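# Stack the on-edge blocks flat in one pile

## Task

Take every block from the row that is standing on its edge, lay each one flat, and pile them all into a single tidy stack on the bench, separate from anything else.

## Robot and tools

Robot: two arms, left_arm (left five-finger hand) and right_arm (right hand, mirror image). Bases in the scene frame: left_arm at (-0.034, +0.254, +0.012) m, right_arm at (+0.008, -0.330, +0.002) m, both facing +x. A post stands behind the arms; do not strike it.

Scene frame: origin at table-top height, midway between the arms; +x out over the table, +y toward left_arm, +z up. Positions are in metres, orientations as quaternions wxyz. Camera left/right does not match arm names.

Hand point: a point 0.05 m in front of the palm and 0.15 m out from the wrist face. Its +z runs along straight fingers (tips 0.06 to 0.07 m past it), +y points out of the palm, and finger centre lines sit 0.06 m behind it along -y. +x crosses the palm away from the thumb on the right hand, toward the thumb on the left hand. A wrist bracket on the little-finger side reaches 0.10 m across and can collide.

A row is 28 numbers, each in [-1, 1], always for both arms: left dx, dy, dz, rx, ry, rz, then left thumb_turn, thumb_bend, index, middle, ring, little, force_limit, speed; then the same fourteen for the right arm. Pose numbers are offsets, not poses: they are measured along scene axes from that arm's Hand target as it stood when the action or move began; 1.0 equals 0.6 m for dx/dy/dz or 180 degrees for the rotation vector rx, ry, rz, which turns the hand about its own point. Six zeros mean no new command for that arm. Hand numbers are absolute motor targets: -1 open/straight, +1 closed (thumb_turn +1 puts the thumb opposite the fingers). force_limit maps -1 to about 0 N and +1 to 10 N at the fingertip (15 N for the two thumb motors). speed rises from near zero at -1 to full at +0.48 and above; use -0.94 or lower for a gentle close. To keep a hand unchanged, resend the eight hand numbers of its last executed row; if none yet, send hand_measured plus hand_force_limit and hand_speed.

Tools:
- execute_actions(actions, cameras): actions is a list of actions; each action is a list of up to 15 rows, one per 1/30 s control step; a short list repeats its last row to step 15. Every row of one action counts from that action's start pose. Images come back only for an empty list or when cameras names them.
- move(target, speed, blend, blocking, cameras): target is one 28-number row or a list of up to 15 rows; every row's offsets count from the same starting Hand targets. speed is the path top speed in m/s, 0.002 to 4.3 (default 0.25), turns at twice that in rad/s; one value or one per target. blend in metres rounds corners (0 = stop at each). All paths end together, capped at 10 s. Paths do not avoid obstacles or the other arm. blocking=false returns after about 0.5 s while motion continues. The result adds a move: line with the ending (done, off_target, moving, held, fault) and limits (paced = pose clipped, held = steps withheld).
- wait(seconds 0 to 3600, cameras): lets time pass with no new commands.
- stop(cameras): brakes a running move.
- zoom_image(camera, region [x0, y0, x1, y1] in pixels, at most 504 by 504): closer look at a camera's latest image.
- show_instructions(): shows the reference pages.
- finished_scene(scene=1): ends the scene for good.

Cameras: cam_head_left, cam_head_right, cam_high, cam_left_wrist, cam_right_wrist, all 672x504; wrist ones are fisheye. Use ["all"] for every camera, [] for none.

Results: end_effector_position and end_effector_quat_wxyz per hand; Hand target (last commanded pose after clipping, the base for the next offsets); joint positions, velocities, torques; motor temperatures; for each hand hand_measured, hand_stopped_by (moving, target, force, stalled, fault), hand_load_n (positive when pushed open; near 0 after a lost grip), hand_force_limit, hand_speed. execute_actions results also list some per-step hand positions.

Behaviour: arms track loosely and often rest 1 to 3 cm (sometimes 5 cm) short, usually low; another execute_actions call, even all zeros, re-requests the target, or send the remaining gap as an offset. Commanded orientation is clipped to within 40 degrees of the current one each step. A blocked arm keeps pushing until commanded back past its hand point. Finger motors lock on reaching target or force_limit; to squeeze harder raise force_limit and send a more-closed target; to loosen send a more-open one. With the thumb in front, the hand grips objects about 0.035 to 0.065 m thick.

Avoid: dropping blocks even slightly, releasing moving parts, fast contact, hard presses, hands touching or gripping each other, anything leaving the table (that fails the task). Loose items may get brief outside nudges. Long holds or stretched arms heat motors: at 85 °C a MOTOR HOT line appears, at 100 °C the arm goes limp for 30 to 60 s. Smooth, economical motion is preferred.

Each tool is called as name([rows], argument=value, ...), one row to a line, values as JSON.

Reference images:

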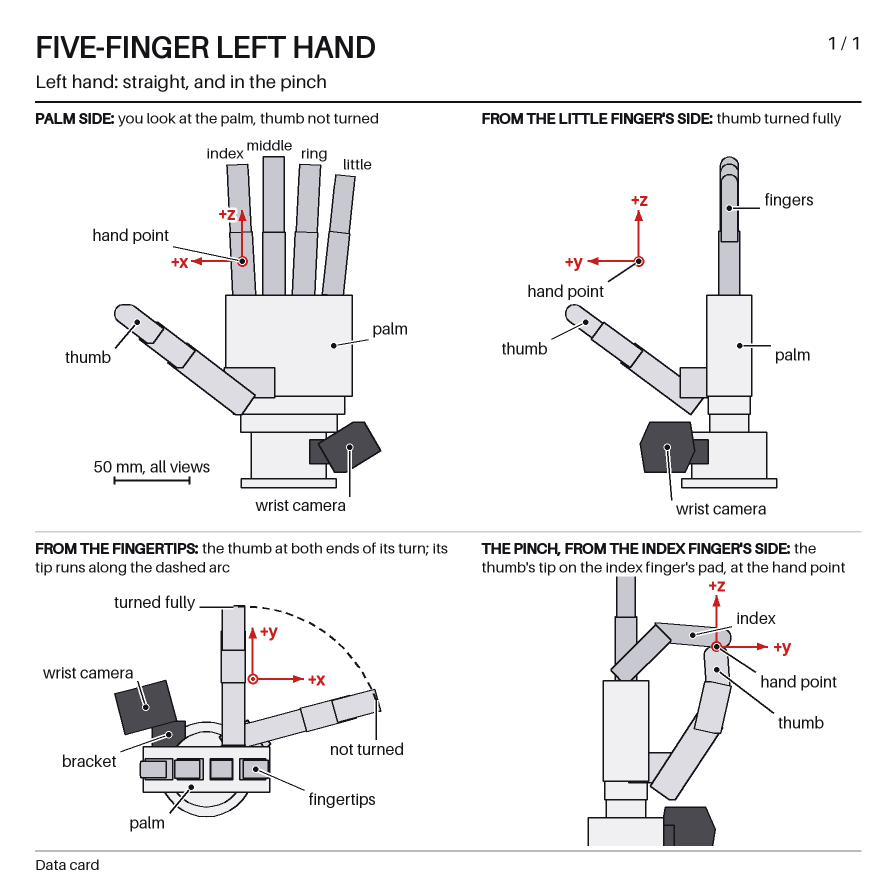

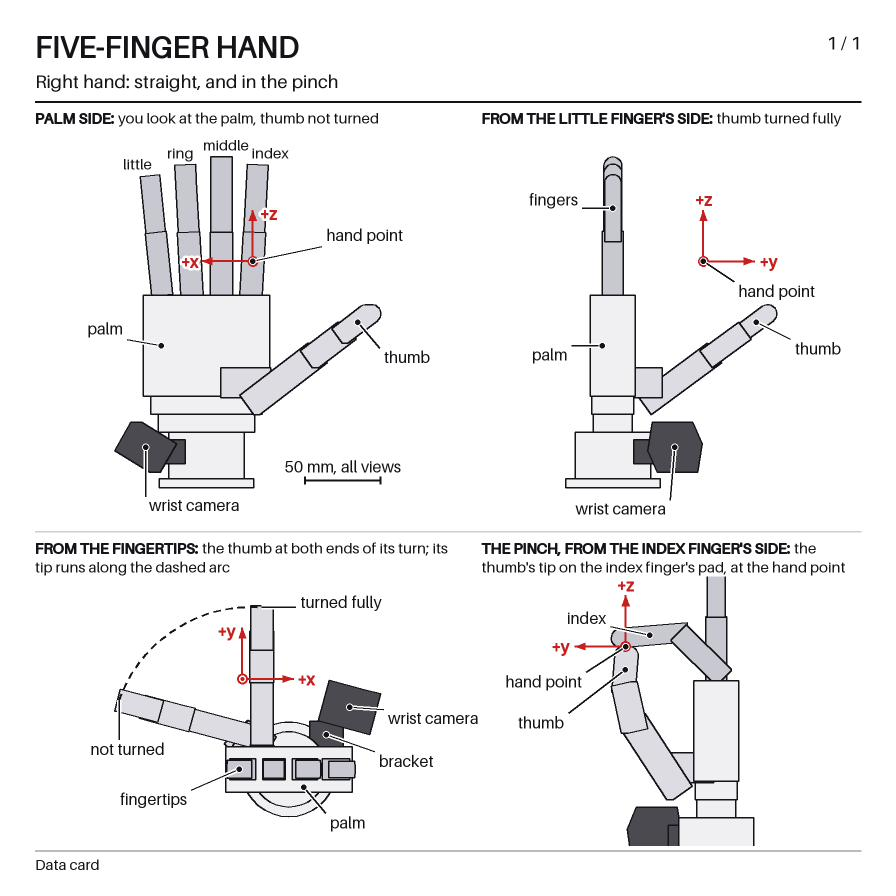

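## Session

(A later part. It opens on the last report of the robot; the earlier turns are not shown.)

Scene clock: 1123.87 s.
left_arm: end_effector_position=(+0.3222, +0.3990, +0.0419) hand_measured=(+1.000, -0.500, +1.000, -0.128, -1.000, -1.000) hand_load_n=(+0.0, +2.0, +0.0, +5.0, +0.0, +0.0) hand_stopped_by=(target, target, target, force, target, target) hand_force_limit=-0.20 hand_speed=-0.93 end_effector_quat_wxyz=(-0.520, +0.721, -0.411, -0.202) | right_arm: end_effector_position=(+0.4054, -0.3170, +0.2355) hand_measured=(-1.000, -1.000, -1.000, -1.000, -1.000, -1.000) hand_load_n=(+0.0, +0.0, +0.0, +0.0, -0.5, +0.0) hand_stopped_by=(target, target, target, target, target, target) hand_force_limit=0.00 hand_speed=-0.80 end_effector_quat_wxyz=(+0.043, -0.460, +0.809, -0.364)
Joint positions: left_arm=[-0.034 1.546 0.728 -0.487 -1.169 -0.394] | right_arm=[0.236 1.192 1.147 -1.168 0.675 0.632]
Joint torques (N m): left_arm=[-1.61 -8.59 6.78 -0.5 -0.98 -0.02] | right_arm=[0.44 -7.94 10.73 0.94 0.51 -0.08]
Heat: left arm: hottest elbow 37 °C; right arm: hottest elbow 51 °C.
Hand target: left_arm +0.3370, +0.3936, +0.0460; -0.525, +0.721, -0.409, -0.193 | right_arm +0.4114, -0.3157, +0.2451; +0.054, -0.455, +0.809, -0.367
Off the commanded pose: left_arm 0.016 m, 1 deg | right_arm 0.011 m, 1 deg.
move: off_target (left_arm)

move([
  [0.01,0.004,0.025, 0,0,0, 1,-0.5,1,0.3,-1,-1,-0.2,-0.93, 0,0,0,0,0,0, -1,-1,-1,-1,-1,-1,0,-0.8],
  [0.005,0.0,0.05, 0,0,0, 1,-0.5,1,0.3,-1,-1,-0.2,-0.93, 0,0,0,0,0,0, -1,-1,-1,-1,-1,-1,0,-0.8],
], speed=[0.1,0.08], blend=[0.004,0], cameras=["cam_left_wrist"])

zoom_image(camera="cam_left_wrist", region=[180, 120, 430, 320])

Scene clock: 1125.63 s.
left_arm: end_effector_position=(+0.3202, +0.3987, +0.0587) hand_measured=(+1.000, -0.500, +1.000, -0.128, -1.000, -1.000) hand_load_n=(+1.0, +2.5, +0.0, +3.5, -0.5, +0.0) hand_stopped_by=(target, target, target, force, target, target) hand_force_limit=-0.20 hand_speed=-0.93 end_effector_quat_wxyz=(-0.512, +0.718, -0.420, -0.214) | right_arm: end_effector_position=(+0.4054, -0.3170, +0.2355) hand_measured=(-1.000, -1.000, -1.000, -1.000, -1.000, -1.000) hand_load_n=(+0.0, +0.0, +0.0, +0.0, +0.0, +0.0) hand_stopped_by=(target, target, target, target, target, target) hand_force_limit=0.00 hand_speed=-0.80 end_effector_quat_wxyz=(+0.043, -0.460, +0.809, -0.364)
Joint positions: left_arm=[-0.034 1.518 0.759 -0.584 -1.167 -0.398] | right_arm=[0.236 1.192 1.147 -1.168 0.675 0.632]
Joint torques (N m): left_arm=[-1.55 -10.87 7.45 -0.58 -1.05 0.03] | right_arm=[0.44 -7.88 10.74 0.92 0.51 -0.08]
Heat: left arm: hottest elbow 37 °C; right arm: hottest elbow 51 °C.
Hand target: left_arm +0.3399, +0.3936, +0.0761; -0.525, +0.721, -0.409, -0.193 | right_arm +0.4114, -0.3157, +0.2451; +0.054, -0.455, +0.809, -0.367
Off the commanded pose: left_arm 0.027 m, 3 deg | right_arm 0.011 m, 1 deg.
move: off_target (left_arm)
cam_left_wrist: T_world_to_cam=[[0.91908, -0.00539, 0.39404, -0.32307], [0.21981, -0.82289, -0.52396, 0.28668], [0.32707, 0.56817, -0.75512, -0.1705]] pos_world=[0.28968, 0.33104, 0.14876]

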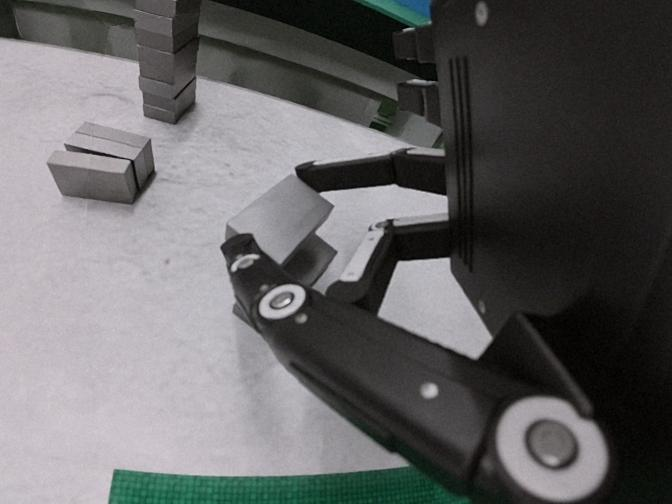

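Scaled by 2.016 from the camera's image (finer frame: 960x720).

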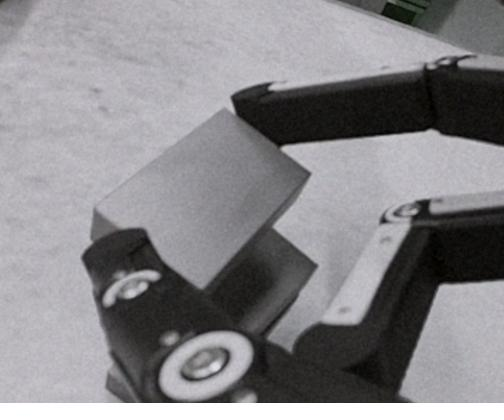

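move([
  [0.06,-0.015,0.03, 0,0,0, 1,-0.5,1,0.3,-1,-1,-0.2,-0.93, 0,0,0,0,0,0, -1,-1,-1,-1,-1,-1,0,-0.8],
], speed=[0.15], cameras=["cam_left_wrist"])

zoom_image(camera="cam_left_wrist", region=[60, 120, 260, 280])

Scene clock: 1127.23 s.
left_arm: end_effector_position=(+0.3627, +0.3884, +0.0857) hand_measured=(+1.000, -0.500, +1.000, -0.128, -1.000, -1.000) hand_load_n=(+1.0, +2.5, +0.0, +3.5, +0.0, +0.0) hand_stopped_by=(target, target, target, force, target, target) hand_force_limit=-0.20 hand_speed=-0.93 end_effector_quat_wxyz=(-0.518, +0.721, -0.414, -0.201) | right_arm: end_effector_position=(+0.4054, -0.3170, +0.2355) hand_measured=(-1.000, -1.000, -1.000, -1.000, -1.000, -1.000) hand_load_n=(+0.0, +0.0, +0.0, -0.5, +0.0, +0.0) hand_stopped_by=(target, target, target, target, target, target) hand_force_limit=0.00 hand_speed=-0.80 end_effector_quat_wxyz=(+0.043, -0.460, +0.809, -0.364)
Joint positions: left_arm=[-0.055 1.553 0.897 -0.696 -1.167 -0.442] | right_arm=[0.236 1.192 1.147 -1.168 0.675 0.632]
Joint torques (N m): left_arm=[-1.32 -10.23 7.42 -0.53 -1.22 0.04] | right_arm=[0.44 -7.88 10.74 0.94 0.51 -0.08]
Heat: left arm: hottest elbow 37 °C; right arm: hottest elbow 51 °C.
Hand target: left_arm +0.3760, +0.3847, +0.0941; -0.525, +0.721, -0.409, -0.192 | right_arm +0.4114, -0.3157, +0.2451; +0.054, -0.455, +0.809, -0.367
Off the commanded pose: left_arm 0.016 m, 1 deg | right_arm 0.011 m, 1 deg.
move: off_target (left_arm)
cam_left_wrist: T_world_to_cam=[[0.90639, -0.00688, 0.42238, -0.36998], [0.23274, -0.82629, -0.51291, 0.27862], [0.35254, 0.5632, -0.74734, -0.16613]] pos_world=[0.32907, 0.32124, 0.17502]

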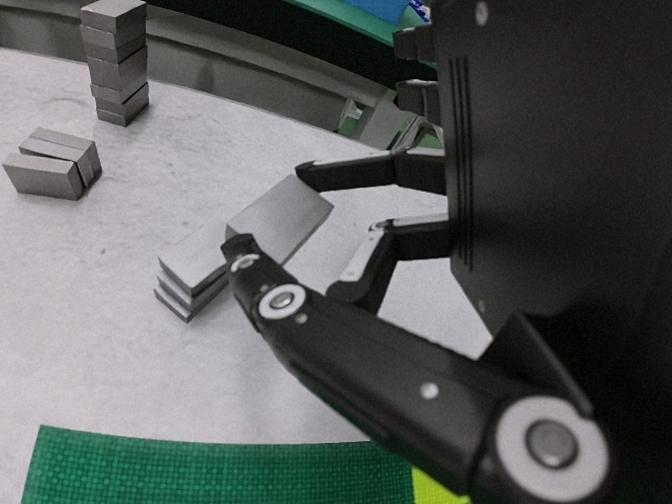

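Scaled by 2.520 from the camera's image (finer frame: 960x720).

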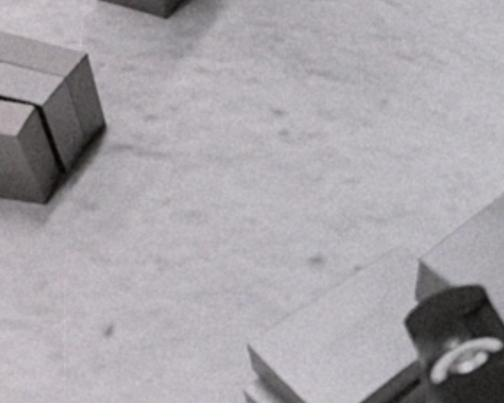

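zoom_image(camera="cam_left_wrist", region=[140, 200, 260, 330])

Scaled by 3.877 from the camera's image (finer frame: 960x720).

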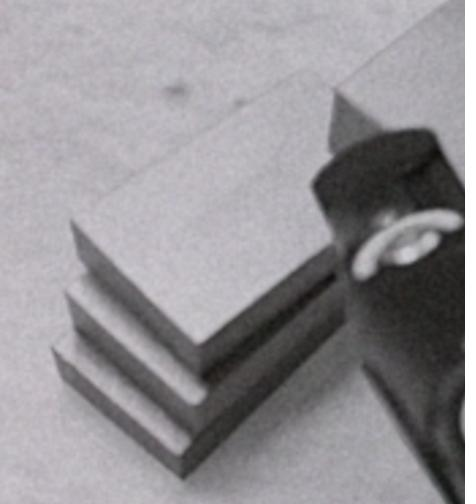

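move([
  [-0.04,0.023,0.007, 0,0,-0.025, 1,-0.5,1,0.3,-1,-1,-0.2,-0.93, 0,0,0,0,0,0, -1,-1,-1,-1,-1,-1,0,-0.8],
  [-0.0667,0.0238,-0.068, 0,0,-0.025, 1,-0.5,1,0.3,-1,-1,-0.2,-0.93, 0,0,0,0,0,0, -1,-1,-1,-1,-1,-1,0,-0.8],
], speed=[0.12, 0.07], blend=[0,0], cameras=["cam_left_wrist"])

zoom_image(camera="cam_left_wrist", region=[200, 160, 350, 340])

Scene clock: 1135.57 s.
left_arm: end_effector_position=(+0.3345, +0.3939, +0.0522) hand_measured=(+1.000, -0.500, +1.000, -0.128, -1.000, -1.000) hand_load_n=(+1.0, +3.0, +0.5, +3.5, +0.0, +0.0) hand_stopped_by=(target, target, target, force, target, target) hand_force_limit=-0.20 hand_speed=-0.93 end_effector_quat_wxyz=(-0.531, +0.704, -0.441, -0.170) | right_arm: end_effector_position=(+0.4054, -0.3170, +0.2355) hand_measured=(-1.000, -1.000, -1.000, -1.000, -1.000, -1.000) hand_load_n=(+0.0, +0.0, +0.0, +0.0, +0.0, +0.0) hand_stopped_by=(target, target, target, target, target, target) hand_force_limit=0.00 hand_speed=-0.80 end_effector_quat_wxyz=(+0.043, -0.460, +0.809, -0.364)
Joint positions: left_arm=[-0.046 1.49 0.685 -0.312 -1.135 -0.208] | right_arm=[0.236 1.192 1.147 -1.168 0.675 0.632]
Joint torques (N m): left_arm=[0.38 -8.82 5.04 0.55 -0.94 0.24] | right_arm=[0.44 -7.94 10.74 0.94 0.51 -0.08]
Heat: left arm: hottest elbow 37 °C; right arm: hottest elbow 51 °C.
Hand target: left_arm +0.3361, +0.3988, +0.0533; -0.532, +0.705, -0.437, -0.172 | right_arm +0.4114, -0.3157, +0.2451; +0.054, -0.455, +0.809, -0.367
Off the commanded pose: left_arm 0.005 m, 1 deg | right_arm 0.011 m, 1 deg.
move: done
cam_left_wrist: T_world_to_cam=[[0.89296, -0.08911, 0.44123, -0.29442], [0.16706, -0.84459, -0.50868, 0.30141], [0.41798, 0.52794, -0.7393, -0.19277]] pos_world=[0.29312, 0.33011, 0.14071]

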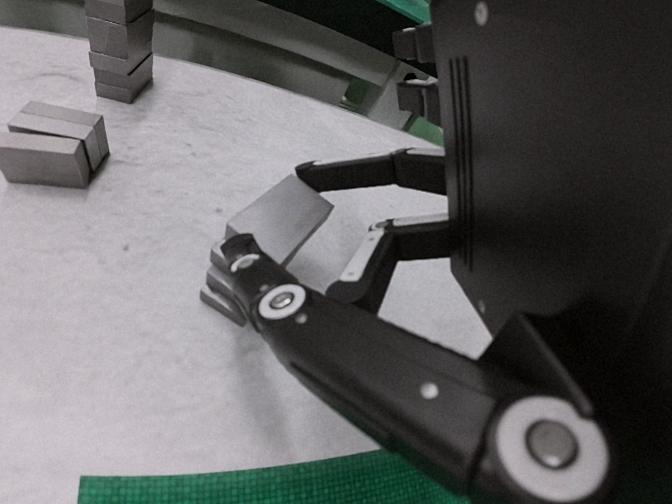

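Scaled by 2.800 from the camera's image (finer frame: 960x720).

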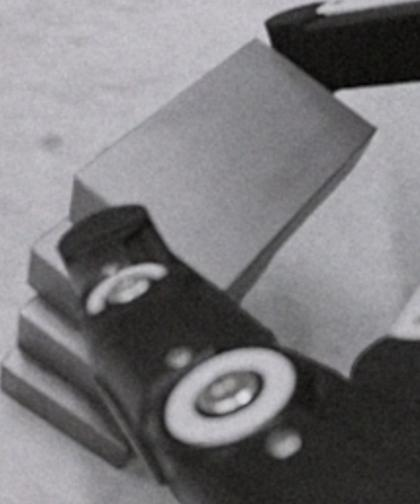

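move([
  [-0.005,0.0033,-0.0115, 0,0,0, 1,-0.5,1,0.3,-1,-1,-0.2,-0.93, 0,0,0,0,0,0, -1,-1,-1,-1,-1,-1,0,-0.8],
], speed=[0.04], cameras=["cam_left_wrist"])

zoom_image(camera="cam_left_wrist", region=[200, 160, 350, 340])

Scene clock: 1138.17 s.
left_arm: end_effector_position=(+0.3330, +0.3955, +0.0473) hand_measured=(+1.000, -0.500, +1.000, -0.128, -1.000, -1.000) hand_load_n=(+0.5, +2.5, +0.0, +3.5, +0.0, +0.0) hand_stopped_by=(target, target, target, force, target, target) hand_force_limit=-0.20 hand_speed=-0.93 end_effector_quat_wxyz=(-0.532, +0.704, -0.440, -0.168) | right_arm: end_effector_position=(+0.4054, -0.3170, +0.2355) hand_measured=(-1.000, -1.000, -1.000, -1.000, -1.000, -1.000) hand_load_n=(+0.0, +0.0, +0.0, +0.0, -0.5, +0.0) hand_stopped_by=(target, target, target, target, target, target) hand_force_limit=0.00 hand_speed=-0.80 end_effector_quat_wxyz=(+0.043, -0.460, +0.809, -0.364)
Joint positions: left_arm=[-0.041 1.495 0.67 -0.276 -1.133 -0.197] | right_arm=[0.236 1.192 1.147 -1.168 0.675 0.632]
Joint torques (N m): left_arm=[0.5 -8.47 4.82 0.61 -0.91 0.25] | right_arm=[0.44 -7.88 10.74 0.94 0.5 -0.08]
Heat: left arm: hottest elbow 37 °C; right arm: hottest elbow 51 °C.
Hand target: left_arm +0.3330, +0.4009, +0.0464; -0.532, +0.705, -0.437, -0.172 | right_arm +0.4114, -0.3157, +0.2451; +0.054, -0.455, +0.809, -0.367
Off the commanded pose: left_arm 0.005 m, 1 deg | right_arm 0.011 m, 1 deg.
move: done
cam_left_wrist: T_world_to_cam=[[0.89028, -0.08975, 0.44649, -0.28976], [0.16947, -0.8447, -0.50771, 0.29983], [0.42272, 0.52766, -0.7368, -0.19815]] pos_world=[0.29092, 0.33181, 0.13561]

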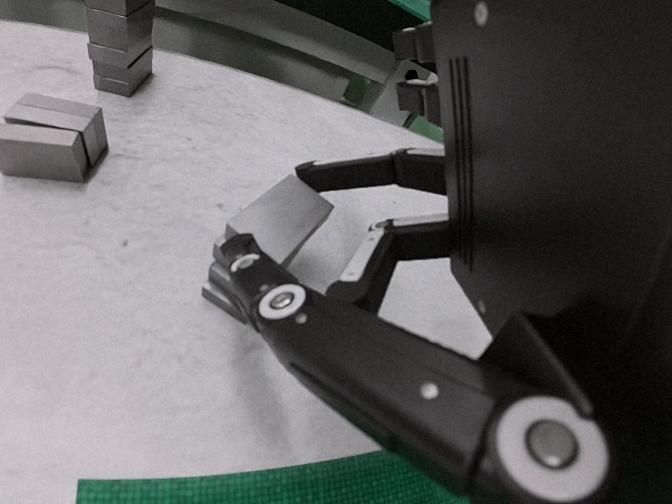

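Scaled by 2.800 from the camera's image (finer frame: 960x720).

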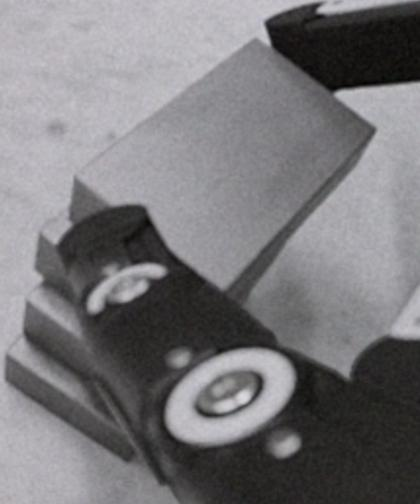

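move([
  [-0.0055,0.004,-0.004, 0,0,0, 1,-0.5,1,0.3,-1,-1,-0.2,-0.93, 0,0,0,0,0,0, -1,-1,-1,-1,-1,-1,0,-0.8],
], speed=[0.04], cameras=["cam_left_wrist"])

zoom_image(camera="cam_left_wrist", region=[200, 160, 350, 340])

Scene clock: 1140.37 s.
left_arm: end_effector_position=(+0.3302, +0.3978, +0.0446) hand_measured=(+1.000, -0.500, +1.000, -0.128, -1.000, -1.000) hand_load_n=(+0.5, +2.5, +0.0, +3.5, +0.0, -0.5) hand_stopped_by=(target, target, target, force, target, target) hand_force_limit=-0.20 hand_speed=-0.93 end_effector_quat_wxyz=(-0.532, +0.704, -0.440, -0.168) | right_arm: end_effector_position=(+0.4054, -0.3170, +0.2355) hand_measured=(-1.000, -1.000, -1.000, -1.000, -1.000, -1.000) hand_load_n=(+0.0, +0.0, +0.0, +0.0, +0.0, +0.0) hand_stopped_by=(target, target, target, target, target, target) hand_force_limit=0.00 hand_speed=-0.80 end_effector_quat_wxyz=(+0.043, -0.460, +0.809, -0.364)
Joint positions: left_arm=[-0.035 1.495 0.658 -0.253 -1.13 -0.182] | right_arm=[0.236 1.192 1.147 -1.168 0.675 0.632]
Joint torques (N m): left_arm=[0.5 -8.64 4.64 0.59 -0.9 0.23] | right_arm=[0.44 -7.94 10.74 0.92 0.51 -0.08]
Heat: left arm: hottest elbow 37 °C; right arm: hottest elbow 51 °C.
Hand target: left_arm +0.3297, +0.4032, +0.0440; -0.532, +0.705, -0.437, -0.172 | right_arm +0.4114, -0.3157, +0.2451; +0.054, -0.455, +0.809, -0.367
Off the commanded pose: left_arm 0.006 m, 1 deg | right_arm 0.011 m, 1 deg.
move: done
cam_left_wrist: T_world_to_cam=[[0.89107, -0.09074, 0.4447, -0.2857], [0.16779, -0.84453, -0.50854, 0.30138], [0.4217, 0.52776, -0.73732, -0.19992]] pos_world=[0.28832, 0.33411, 0.13291]

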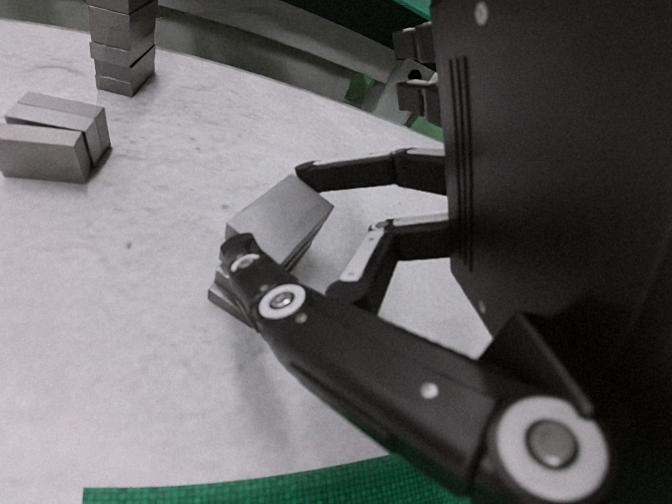

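Scaled by 2.800 from the camera's image (finer frame: 960x720).

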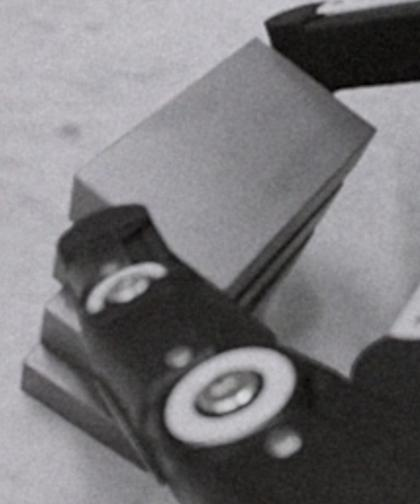

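move([
  [-0.003,0.0,-0.006, 0,0,0, 1,-0.5,1,0.3,-1,-1,-0.2,-0.93, 0,0,0,0,0,0, -1,-1,-1,-1,-1,-1,0,-0.8],
], speed=[0.03], cameras=["cam_left_wrist"])

zoom_image(camera="cam_left_wrist", region=[200, 160, 350, 340])

Scene clock: 1141.73 s.
left_arm: end_effector_position=(+0.3305, +0.3978, +0.0437) hand_measured=(+1.000, -0.500, +1.000, -0.128, -1.000, -1.000) hand_load_n=(+0.0, +2.5, +0.0, +4.0, +0.0, +0.0) hand_stopped_by=(target, target, target, force, target, target) hand_force_limit=-0.20 hand_speed=-0.93 end_effector_quat_wxyz=(-0.533, +0.704, -0.439, -0.165) | right_arm: end_effector_position=(+0.4054, -0.3170, +0.2355) hand_measured=(-1.000, -1.000, -1.000, -1.000, -1.000, -1.000) hand_load_n=(+0.0, +0.0, +0.0, -0.5, +0.0, +0.0) hand_stopped_by=(target, target, target, target, target, target) hand_force_limit=0.00 hand_speed=-0.80 end_effector_quat_wxyz=(+0.043, -0.460, +0.809, -0.364)
Joint positions: left_arm=[-0.035 1.495 0.653 -0.239 -1.13 -0.18] | right_arm=[0.236 1.192 1.147 -1.168 0.675 0.632]
Joint torques (N m): left_arm=[0.5 -8.23 4.41 0.58 -0.89 0.21] | right_arm=[0.44 -7.94 10.74 0.94 0.51 -0.08]
Heat: left arm: hottest elbow 37 °C; right arm: hottest elbow 51 °C.
Hand target: left_arm +0.3279, +0.4032, +0.0404; -0.532, +0.705, -0.437, -0.172 | right_arm +0.4114, -0.3157, +0.2451; +0.054, -0.455, +0.809, -0.367
Off the commanded pose: left_arm 0.007 m, 1 deg | right_arm 0.011 m, 1 deg.
move: done
cam_left_wrist: T_world_to_cam=[[0.88767, -0.09137, 0.45131, -0.28454], [0.17103, -0.84459, -0.50737, 0.29982], [0.42753, 0.52757, -0.73409, -0.20261]] pos_world=[0.28792, 0.33411, 0.1318]

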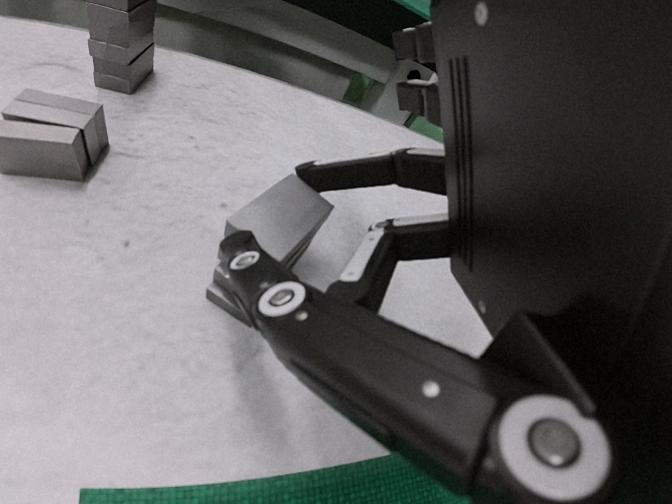

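Scaled by 2.800 from the camera's image (finer frame: 960x720).

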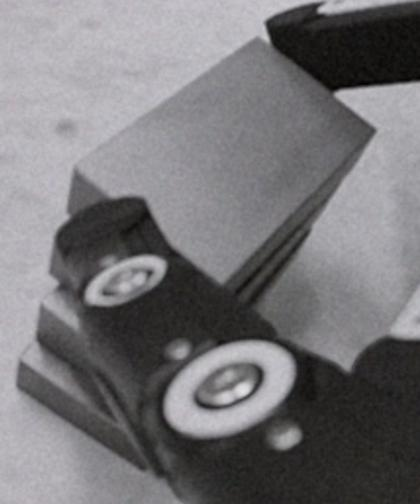

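move([
  [-0.002,0.0,-0.005, 0,0,0, 1,-0.5,1,0.3,-1,-1,-0.2,-0.93, 0,0,0,0,0,0, -1,-1,-1,-1,-1,-1,0,-0.8],
  [-0.002,0.0,-0.005, 0,0,0, 1,-0.5,1,-0.145,-1,-1,-0.5,-0.95, 0,0,0,0,0,0, -1,-1,-1,-1,-1,-1,0,-0.8],
], speed=[0.03,0.03], cameras=["cam_left_wrist"])

zoom_image(camera="cam_left_wrist", region=[200, 160, 350, 340])

Scene clock: 1143.47 s.
left_arm: end_effector_position=(+0.3301, +0.3979, +0.0427) hand_measured=(+1.000, -0.500, +1.000, -0.146, -1.000, -1.000) hand_load_n=(-0.5, +1.0, +0.0, +1.0, +0.0, +0.0) hand_stopped_by=(target, target, target, target, target, target) hand_force_limit=-0.50 hand_speed=-0.95 end_effector_quat_wxyz=(-0.534, +0.704, -0.438, -0.164) | right_arm: end_effector_position=(+0.4054, -0.3170, +0.2355) hand_measured=(-1.000, -1.000, -1.000, -1.000, -1.000, -1.000) hand_load_n=(+0.0, +0.0, +0.0, +0.0, +0.0, +0.0) hand_stopped_by=(target, target, target, target, target, target) hand_force_limit=0.00 hand_speed=-0.80 end_effector_quat_wxyz=(+0.043, -0.460, +0.809, -0.364)
Joint positions: left_arm=[-0.035 1.495 0.648 -0.228 -1.13 -0.178] | right_arm=[0.236 1.192 1.147 -1.168 0.675 0.632]
Joint torques (N m): left_arm=[0.44 -7.82 4.31 0.55 -0.89 0.18] | right_arm=[0.44 -7.88 10.74 0.92 0.51 -0.08]
Heat: left arm: hottest elbow 37 °C; right arm: hottest elbow 51 °C.
Hand target: left_arm +0.3265, +0.4032, +0.0373; -0.532, +0.705, -0.437, -0.172 | right_arm +0.4114, -0.3157, +0.2451; +0.054, -0.455, +0.809, -0.367
Off the commanded pose: left_arm 0.008 m, 1 deg | right_arm 0.011 m, 1 deg.
move: done
cam_left_wrist: T_world_to_cam=[[0.88611, -0.0923, 0.45419, -0.28285], [0.17194, -0.84458, -0.50708, 0.29907], [0.4304, 0.52742, -0.73252, -0.20425]] pos_world=[0.28712, 0.33421, 0.1305]

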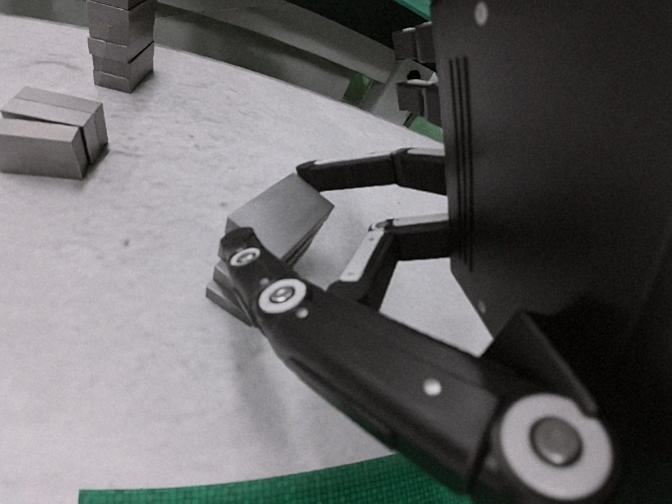

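Scaled by 2.800 from the camera's image (finer frame: 960x720).

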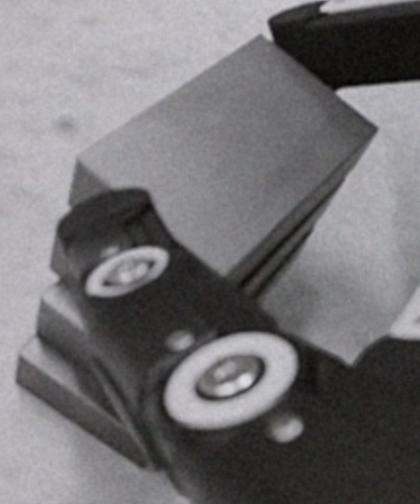

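move([
  [0,0.0,0, 0,0,0, 1,-0.5,1,-0.2,-1,-1,-0.5,-0.9, 0,0,0,0,0,0, -1,-1,-1,-1,-1,-1,0,-0.8],
  [0,0.0,0, 0,0,0, 1,-0.5,1,-0.4,-1,-1,-0.5,-0.8, 0,0,0,0,0,0, -1,-1,-1,-1,-1,-1,0,-0.8],
  [0.0265,-0.001,0.0265, 0,0,0, 1,-0.5,1,-0.4,-1,-1,-0.5,-0.8, 0,0,0,0,0,0, -1,-1,-1,-1,-1,-1,0,-0.8],
  [0.0265,-0.001,0.10, 0,0,0, 1,-0.5,1,-0.4,-1,-1,-0.5,-0.8, 0,0,0,0,0,0, -1,-1,-1,-1,-1,-1,0,-0.8],
], speed=[0.03,0.03,0.2,0.08], blend=[0,0,0.002,0], cameras=["cam_left_wrist"])

zoom_image(camera="cam_left_wrist", region=[200, 160, 350, 340])

Scene clock: 1146.73 s.
left_arm: end_effector_position=(+0.3299, +0.3980, +0.0818) hand_measured=(+1.000, -0.500, +1.000, -0.400, -1.000, -1.000) hand_load_n=(+0.5, +0.0, +0.0, +0.0, +0.0, +0.0) hand_stopped_by=(target, target, target, target, target, target) hand_force_limit=-0.50 hand_speed=-0.80 end_effector_quat_wxyz=(-0.525, +0.700, -0.450, -0.180) | right_arm: end_effector_position=(+0.4054, -0.3170, +0.2355) hand_measured=(-1.000, -1.000, -1.000, -1.000, -1.000, -1.000) hand_load_n=(+0.0, +0.0, +0.0, +0.0, +0.0, +0.0) hand_stopped_by=(target, target, target, target, target, target) hand_force_limit=0.00 hand_speed=-0.80 end_effector_quat_wxyz=(+0.043, -0.460, +0.809, -0.364)
Joint positions: left_arm=[-0.035 1.418 0.714 -0.414 -1.13 -0.176] | right_arm=[0.236 1.192 1.147 -1.168 0.675 0.632]
Joint torques (N m): left_arm=[0.44 -9.47 7.72 -0.21 -0.93 0.17] | right_arm=[0.44 -7.88 10.74 0.92 0.51 -0.08]
Heat: left arm: hottest elbow 37 °C; right arm: hottest elbow 51 °C.
Hand target: left_arm +0.3425, +0.4026, +0.0973; -0.532, +0.705, -0.437, -0.172 | right_arm +0.4114, -0.3157, +0.2451; +0.054, -0.455, +0.809, -0.367
Off the commanded pose: left_arm 0.020 m, 2 deg | right_arm 0.011 m, 1 deg.
move: off_target (left_arm)
cam_left_wrist: T_world_to_cam=[[0.90553, -0.09373, 0.4138, -0.30299], [0.14846, -0.84364, -0.51597, 0.32715], [0.39746, 0.52866, -0.75003, -0.16365]] pos_world=[0.29084, 0.33411, 0.17144]

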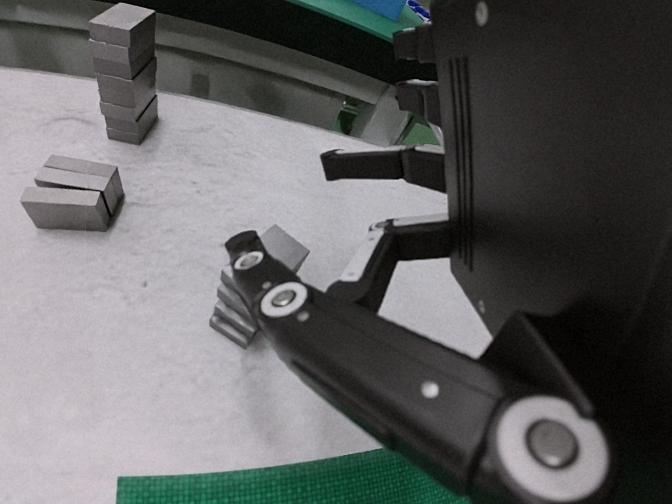

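Scaled by 2.800 from the camera's image (finer frame: 960x720).

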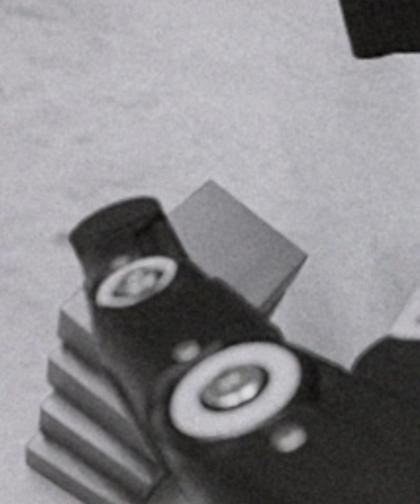

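move([
  [0.07,-0.02,0.0, 0,0,0, 1,-0.5,1,-0.4,-1,-1,-0.5,-0.8, 0,0,0,0,0,0, -1,-1,-1,-1,-1,-1,0,-0.8],
], speed=[0.2], cameras=["cam_left_wrist"])

zoom_image(camera="cam_left_wrist", region=[110, 180, 270, 340])

Scene clock: 1148.63 s.
left_arm: end_effector_position=(+0.3711, +0.3955, +0.0891) hand_measured=(+1.000, -0.500, +1.000, -0.400, -1.000, -1.000) hand_load_n=(+0.5, +0.0, +0.0, +0.0, +0.0, +0.0) hand_stopped_by=(target, target, target, target, target, target) hand_force_limit=-0.50 hand_speed=-0.80 end_effector_quat_wxyz=(-0.525, +0.704, -0.443, -0.183) | right_arm: end_effector_position=(+0.4054, -0.3170, +0.2355) hand_measured=(-1.000, -1.000, -1.000, -1.000, -1.000, -1.000) hand_load_n=(+0.0, +0.0, +0.0, +0.0, +0.0, +0.0) hand_stopped_by=(target, target, target, target, target, target) hand_force_limit=0.00 hand_speed=-0.80 end_effector_quat_wxyz=(+0.043, -0.460, +0.809, -0.364)
Joint positions: left_arm=[-0.038 1.513 0.845 -0.482 -1.14 -0.216] | right_arm=[0.236 1.192 1.147 -1.168 0.675 0.632]
Joint torques (N m): left_arm=[-1.38 -9.93 7.46 -0.25 -1.04 -0.02] | right_arm=[0.44 -7.88 10.74 0.94 0.51 -0.08]
Heat: left arm: hottest elbow 37 °C; right arm: hottest elbow 51 °C.
Hand target: left_arm +0.3845, +0.3907, +0.0975; -0.532, +0.705, -0.437, -0.172 | right_arm +0.4114, -0.3157, +0.2451; +0.054, -0.455, +0.809, -0.367
Off the commanded pose: left_arm 0.017 m, 2 deg | right_arm 0.011 m, 1 deg.
move: off_target (left_arm)
cam_left_wrist: T_world_to_cam=[[0.9047, -0.07911, 0.41865, -0.34943], [0.16524, -0.84055, -0.51592, 0.31523], [0.39271, 0.53592, -0.74737, -0.1746]] pos_world=[0.33261, 0.3309, 0.17843]

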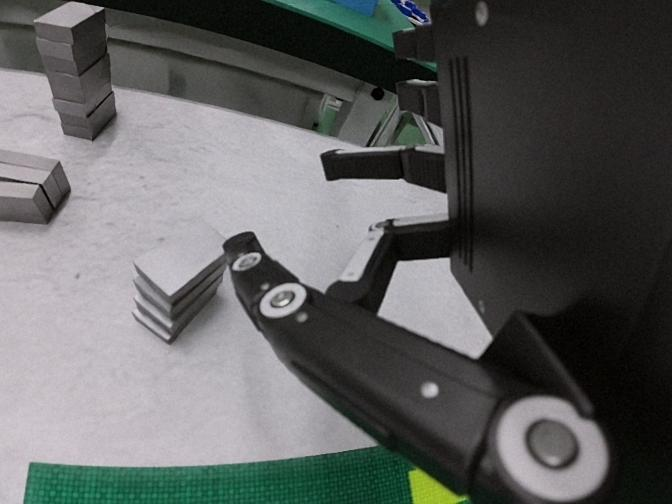

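Scaled by 3.150 from the camera's image (finer frame: 960x720).

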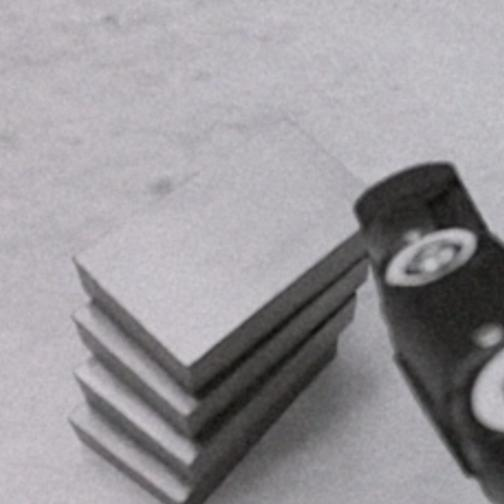

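move([
  [-0.078,0.028,0.015, -0.1426,-0.2054,0.0290, -1,-1,-0.31,-0.31,-1,-1,-0.5,-0.3, 0,0,0,0,0,0, -1,-1,-1,-1,-1,-1,0,-0.8],
], speed=[0.12], cameras=["cam_left_wrist","cam_head_left"])

Scene clock: 1184.50 s.
left_arm: end_effector_position=(+0.3347, +0.4029, +0.0989) hand_measured=(-1.000, -1.000, -0.310, -0.310, -1.000, -1.000) hand_load_n=(-0.5, -0.5, -0.5, +0.0, -0.5, -0.5) hand_stopped_by=(target, target, target, target, target, target) hand_force_limit=-0.50 hand_speed=-0.30 end_effector_quat_wxyz=(-0.461, +0.840, -0.258, +0.123) | right_arm: end_effector_position=(+0.4054, -0.3170, +0.2355) hand_measured=(-1.000, -1.000, -1.000, -1.000, -1.000, -1.000) hand_load_n=(+0.0, +0.0, +0.0, +0.0, +0.0, +0.0) hand_stopped_by=(target, target, target, target, target, target) hand_force_limit=0.00 hand_speed=-0.80 end_effector_quat_wxyz=(+0.043, -0.460, +0.809, -0.364)
Joint positions: left_arm=[0.197 1.08 0.525 -0.204 -0.66 -0.489] | right_arm=[0.236 1.192 1.147 -1.168 0.675 0.632]
Joint torques (N m): left_arm=[0.32 -6.01 6.26 1.24 -0.38 -0.05] | right_arm=[0.44 -7.88 10.74 0.92 0.5 -0.08]
Heat: left arm: hottest elbow 39 °C; right arm: hottest elbow 52 °C.
Hand target: left_arm +0.3377, +0.4075, +0.1064; -0.467, +0.840, -0.243, +0.135 | right_arm +0.4114, -0.3157, +0.2451; +0.054, -0.455, +0.809, -0.367
Off the commanded pose: left_arm 0.009 m, 2 deg | right_arm 0.011 m, 1 deg.
move: done
cam_left_wrist: T_world_to_cam=[[0.47818, 0.27809, 0.83307, -0.36211], [0.38888, -0.91754, 0.08308, 0.22942], [0.78747, 0.28424, -0.5469, -0.20749]] pos_world=[0.24733, 0.37018, 0.16913]
Images, in order (width x height): cam_head_left 672x504, cam_left_wrist 672x504.

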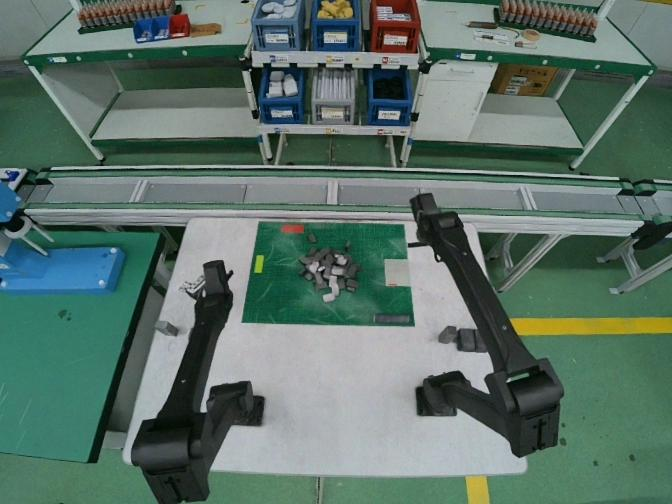

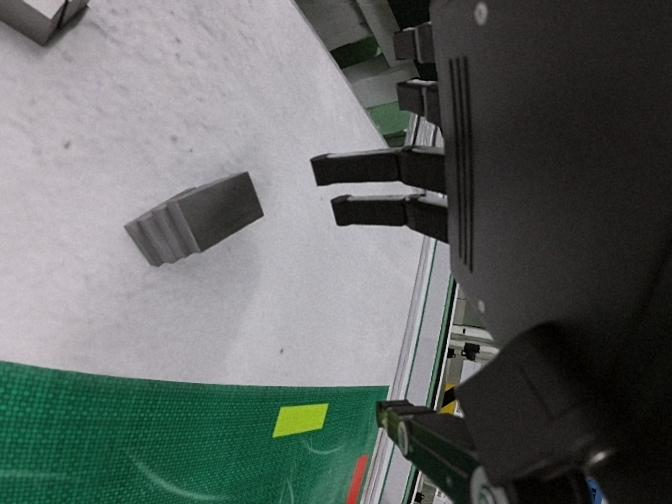

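zoom_image(camera="cam_left_wrist", region=[110, 130, 360, 280])

Scaled by 2.016 from the camera's image (finer frame: 960x720).

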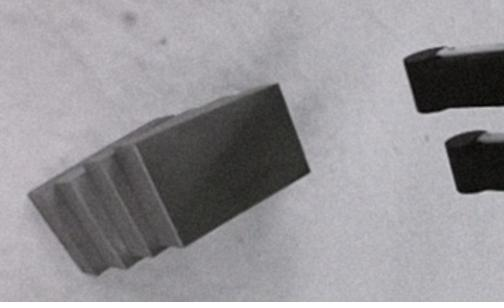

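move([
  [-0.0145,0.0058,-0.075, 0,0,-0.0167, -1,-1,-0.31,-0.31,-1,-1,-0.5,-0.3, 0,0,0,0,0,0, -1,-1,-1,-1,-1,-1,0,-0.8],
], speed=[0.1], cameras=["cam_left_wrist"])

zoom_image(camera="cam_left_wrist", region=[150, 120, 430, 330])

Scene clock: 1191.97 s.
left_arm: end_effector_position=(+0.3271, +0.4057, +0.0592) hand_measured=(-1.000, -1.000, -0.310, -0.310, -1.000, -1.000) hand_load_n=(-0.5, +0.0, +0.0, +0.0, +0.0, +0.0) hand_stopped_by=(target, target, target, target, target, target) hand_force_limit=-0.50 hand_speed=-0.30 end_effector_quat_wxyz=(-0.459, +0.835, -0.268, +0.145) | right_arm: end_effector_position=(+0.4054, -0.3170, +0.2355) hand_measured=(-1.000, -1.000, -1.000, -1.000, -1.000, -1.000) hand_load_n=(+0.0, +0.0, +0.0, +0.0, +0.0, +0.0) hand_stopped_by=(target, target, target, target, target, target) hand_force_limit=0.00 hand_speed=-0.80 end_effector_quat_wxyz=(+0.043, -0.460, +0.809, -0.364)
Joint positions: left_arm=[0.239 1.138 0.416 0.02 -0.588 -0.434] | right_arm=[0.236 1.192 1.147 -1.168 0.675 0.632]
Joint torques (N m): left_arm=[0.44 -4.72 5.86 1.33 -0.32 0.15] | right_arm=[0.44 -7.94 10.74 0.92 0.51 -0.08]
Heat: left arm: hottest elbow 39 °C; right arm: hottest elbow 52 °C.
Hand target: left_arm +0.3291, +0.4109, +0.0615; -0.463, +0.833, -0.264, +0.147 | right_arm +0.4114, -0.3157, +0.2451; +0.054, -0.455, +0.809, -0.367
Off the commanded pose: left_arm 0.006 m, 1 deg | right_arm 0.011 m, 1 deg.
move: done
cam_left_wrist: T_world_to_cam=[[0.46576, 0.26607, 0.84397, -0.31798], [0.34802, -0.93195, 0.10174, 0.25636], [0.8136, 0.24633, -0.52666, -0.21834]] pos_world=[0.23653, 0.3773, 0.12729]

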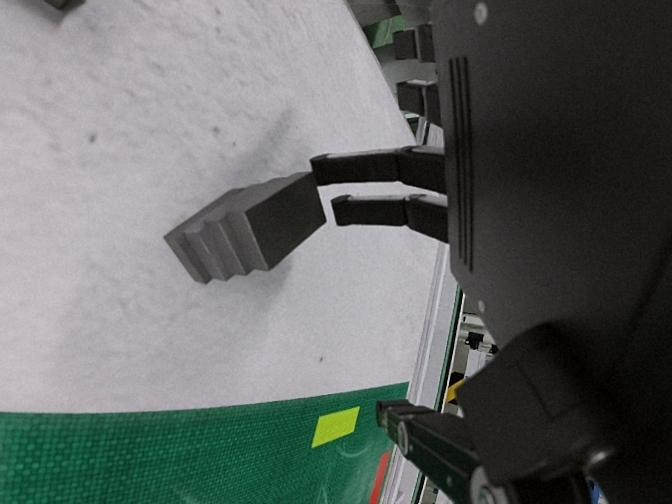

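Scaled by 1.800 from the camera's image (finer frame: 960x720).

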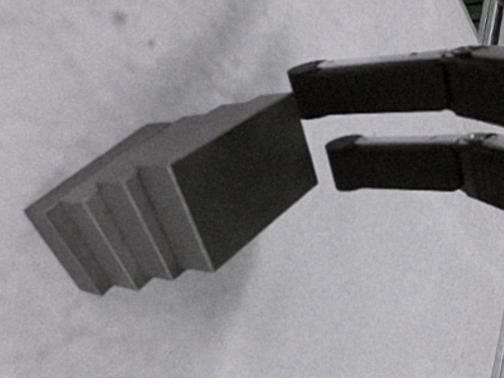

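move([
  [0.002, 0.0, -0.054, 0,0,0, -1,-1,-0.31,-0.31,-1,-1,-0.5,-0.3, 0,0,0,0,0,0, -1,-1,-1,-1,-1,-1,0,-0.8],
], speed=[0.06], cameras=["cam_left_wrist"])

zoom_image(camera="cam_left_wrist", region=[150, 120, 430, 330])

Scene clock: 1195.33 s.
left_arm: end_effector_position=(+0.3294, +0.4062, +0.0281) hand_measured=(-1.000, -1.000, -0.310, -0.310, -1.000, -1.000) hand_load_n=(-0.5, +0.0, +0.0, +0.0, +0.0, +0.0) hand_stopped_by=(target, target, target, target, target, target) hand_force_limit=-0.50 hand_speed=-0.30 end_effector_quat_wxyz=(-0.459, +0.834, -0.268, +0.146) | right_arm: end_effector_position=(+0.4054, -0.3170, +0.2355) hand_measured=(-1.000, -1.000, -1.000, -1.000, -1.000, -1.000) hand_load_n=(+0.0, +0.0, +0.0, +0.0, +0.0, +0.0) hand_stopped_by=(target, target, target, target, target, target) hand_force_limit=0.00 hand_speed=-0.80 end_effector_quat_wxyz=(+0.043, -0.460, +0.809, -0.364)
Joint positions: left_arm=[0.239 1.252 0.379 0.173 -0.588 -0.434] | right_arm=[0.236 1.192 1.147 -1.168 0.675 0.632]
Joint torques (N m): left_arm=[0.32 -5.25 4.97 1.33 -0.35 0.14] | right_arm=[0.44 -7.88 10.74 0.94 0.51 -0.08]
Heat: left arm: hottest elbow 39 °C; right arm: hottest elbow 52 °C.
Hand target: left_arm +0.3301, +0.4109, +0.0288; -0.463, +0.833, -0.265, +0.147 | right_arm +0.4114, -0.3157, +0.2451; +0.054, -0.455, +0.809, -0.367
Off the commanded pose: left_arm 0.005 m, 1 deg | right_arm 0.011 m, 1 deg.
move: done
cam_left_wrist: T_world_to_cam=[[0.46383, 0.26533, 0.84526, -0.29205], [0.34756, -0.93211, 0.10186, 0.2595], [0.8149, 0.24653, -0.52456, -0.2374]] pos_world=[0.23873, 0.3779, 0.09589]

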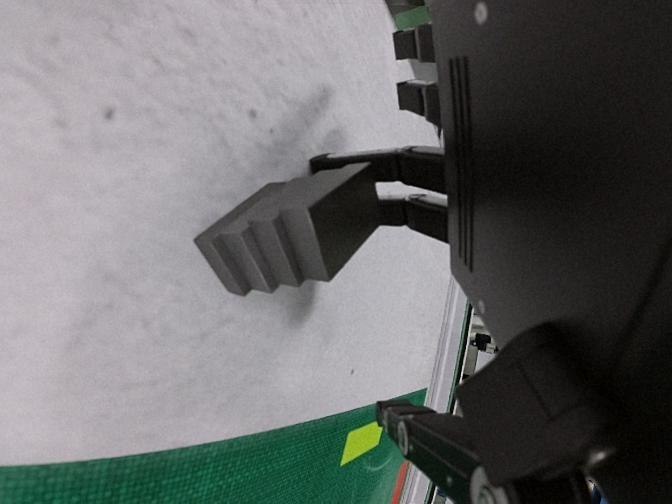

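Scaled by 1.800 from the camera's image (finer frame: 960x720).

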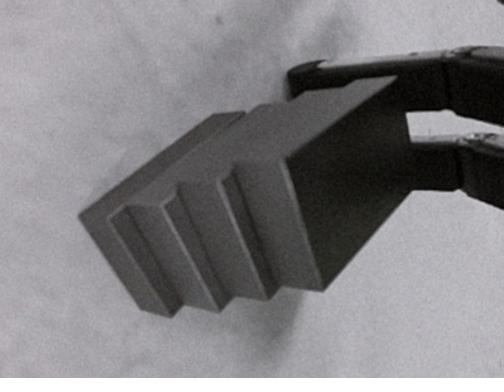

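move([
  [-0.0262, -0.0392, -0.004, 0,0,0, -1,-1,-0.31,-0.31,-1,-1,-0.5,-0.3, 0,0,0,0,0,0, -1,-1,-1,-1,-1,-1,0,-0.8],
], speed=[0.03], cameras=["cam_left_wrist"])

zoom_image(camera="cam_left_wrist", region=[150, 120, 430, 330])

Scene clock: 1197.43 s.
left_arm: end_effector_position=(+0.3151, +0.3937, +0.0261) hand_measured=(-1.000, -1.000, -0.310, -0.310, -1.000, -1.000) hand_load_n=(+0.0, +0.0, +0.0, +1.0, +0.0, +0.0) hand_stopped_by=(target, target, target, target, target, target) hand_force_limit=-0.50 hand_speed=-0.30 end_effector_quat_wxyz=(-0.466, +0.833, -0.262, +0.143) | right_arm: end_effector_position=(+0.4054, -0.3170, +0.2355) hand_measured=(-1.000, -1.000, -1.000, -1.000, -1.000, -1.000) hand_load_n=(+0.0, +0.0, +0.0, +0.0, +0.0, +0.0) hand_stopped_by=(target, target, target, target, target, target) hand_force_limit=0.00 hand_speed=-0.80 end_effector_quat_wxyz=(+0.043, -0.460, +0.809, -0.364)
Joint positions: left_arm=[0.191 1.21 0.338 0.156 -0.642 -0.474] | right_arm=[0.236 1.192 1.147 -1.168 0.675 0.632]
Joint torques (N m): left_arm=[-1.73 -5.89 4.62 0.27 -0.5 -0.06] | right_arm=[0.44 -7.88 10.74 0.94 0.51 -0.08]
Heat: left arm: hottest elbow 39 °C; right arm: hottest elbow 52 °C.
Hand target: left_arm +0.3146, +0.3874, +0.0267; -0.463, +0.833, -0.265, +0.147 | right_arm +0.4114, -0.3157, +0.2451; +0.054, -0.455, +0.809, -0.367
Off the commanded pose: left_arm 0.006 m, 1 deg | right_arm 0.011 m, 1 deg.
move: done
cam_left_wrist: T_world_to_cam=[[0.45719, 0.26208, 0.84988, -0.27709], [0.36038, -0.92822, 0.09237, 0.24758], [0.81308, 0.26405, -0.51882, -0.23017]] pos_world=[0.22461, 0.3632, 0.09321]

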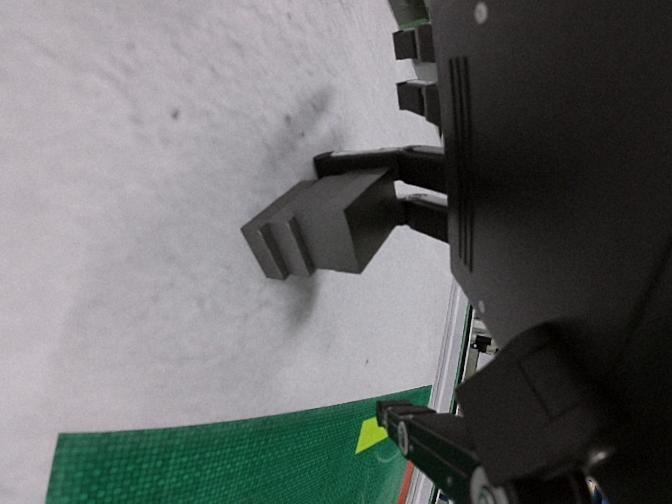

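Scaled by 1.800 from the camera's image (finer frame: 960x720).

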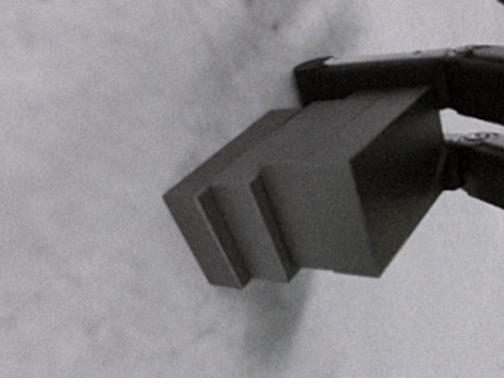

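move([
  [-0.005, -0.0105, -0.001, 0,0,0, -1,-1,-0.31,-0.31,-1,-1,-0.5,-0.3, 0,0,0,0,0,0, -1,-1,-1,-1,-1,-1,0,-0.8],
], speed=[0.03], cameras=["cam_left_wrist"])

zoom_image(camera="cam_left_wrist", region=[150, 120, 430, 330])

Scene clock: 1198.77 s.
left_arm: end_effector_position=(+0.3124, +0.3880, +0.0259) hand_measured=(-1.000, -1.000, -0.310, -0.310, -1.000, -1.000) hand_load_n=(+0.0, +0.0, +0.0, +0.5, +0.0, +0.0) hand_stopped_by=(target, target, target, target, target, target) hand_force_limit=-0.50 hand_speed=-0.30 end_effector_quat_wxyz=(-0.466, +0.833, -0.261, +0.143) | right_arm: end_effector_position=(+0.4054, -0.3170, +0.2355) hand_measured=(-1.000, -1.000, -1.000, -1.000, -1.000, -1.000) hand_load_n=(+0.0, +0.0, +0.0, +0.0, +0.0, +0.0) hand_stopped_by=(target, target, target, target, target, target) hand_force_limit=0.00 hand_speed=-0.80 end_effector_quat_wxyz=(+0.043, -0.460, +0.809, -0.364)
Joint positions: left_arm=[0.169 1.198 0.331 0.141 -0.66 -0.493] | right_arm=[0.236 1.192 1.147 -1.168 0.675 0.632]
Joint torques (N m): left_arm=[-1.85 -5.66 4.59 0.25 -0.47 -0.06] | right_arm=[0.44 -7.94 10.74 0.94 0.51 -0.08]
Heat: left arm: hottest elbow 39 °C; right arm: hottest elbow 52 °C.
Hand target: left_arm +0.3115, +0.3811, +0.0260; -0.463, +0.833, -0.264, +0.147 | right_arm +0.4114, -0.3157, +0.2451; +0.054, -0.455, +0.809, -0.367
Off the commanded pose: left_arm 0.007 m, 1 deg | right_arm 0.011 m, 1 deg.
move: done
cam_left_wrist: T_world_to_cam=[[0.45547, 0.26242, 0.8507, -0.27391], [0.36231, -0.92749, 0.09212, 0.24246], [0.81319, 0.26626, -0.51752, -0.22737]] pos_world=[0.22181, 0.3573, 0.09301]

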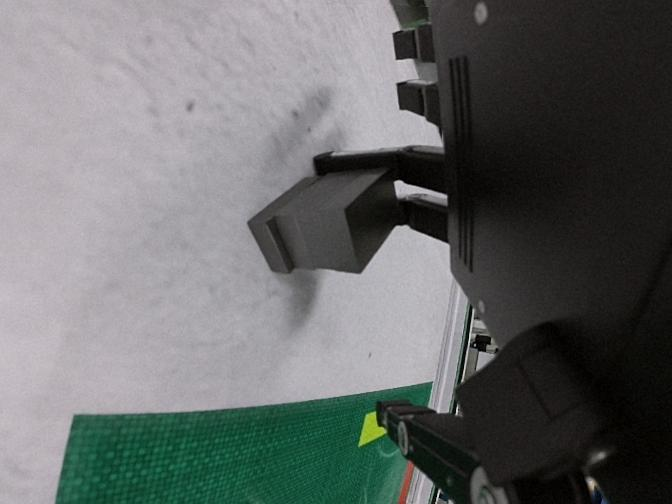

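Scaled by 1.800 from the camera's image (finer frame: 960x720).

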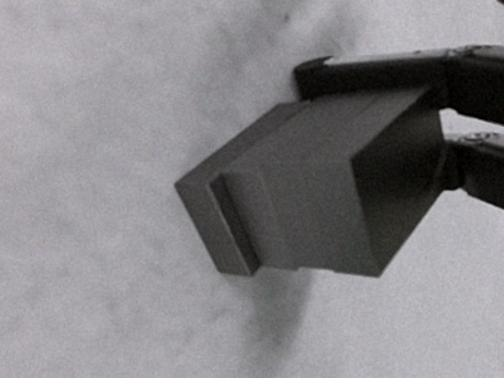

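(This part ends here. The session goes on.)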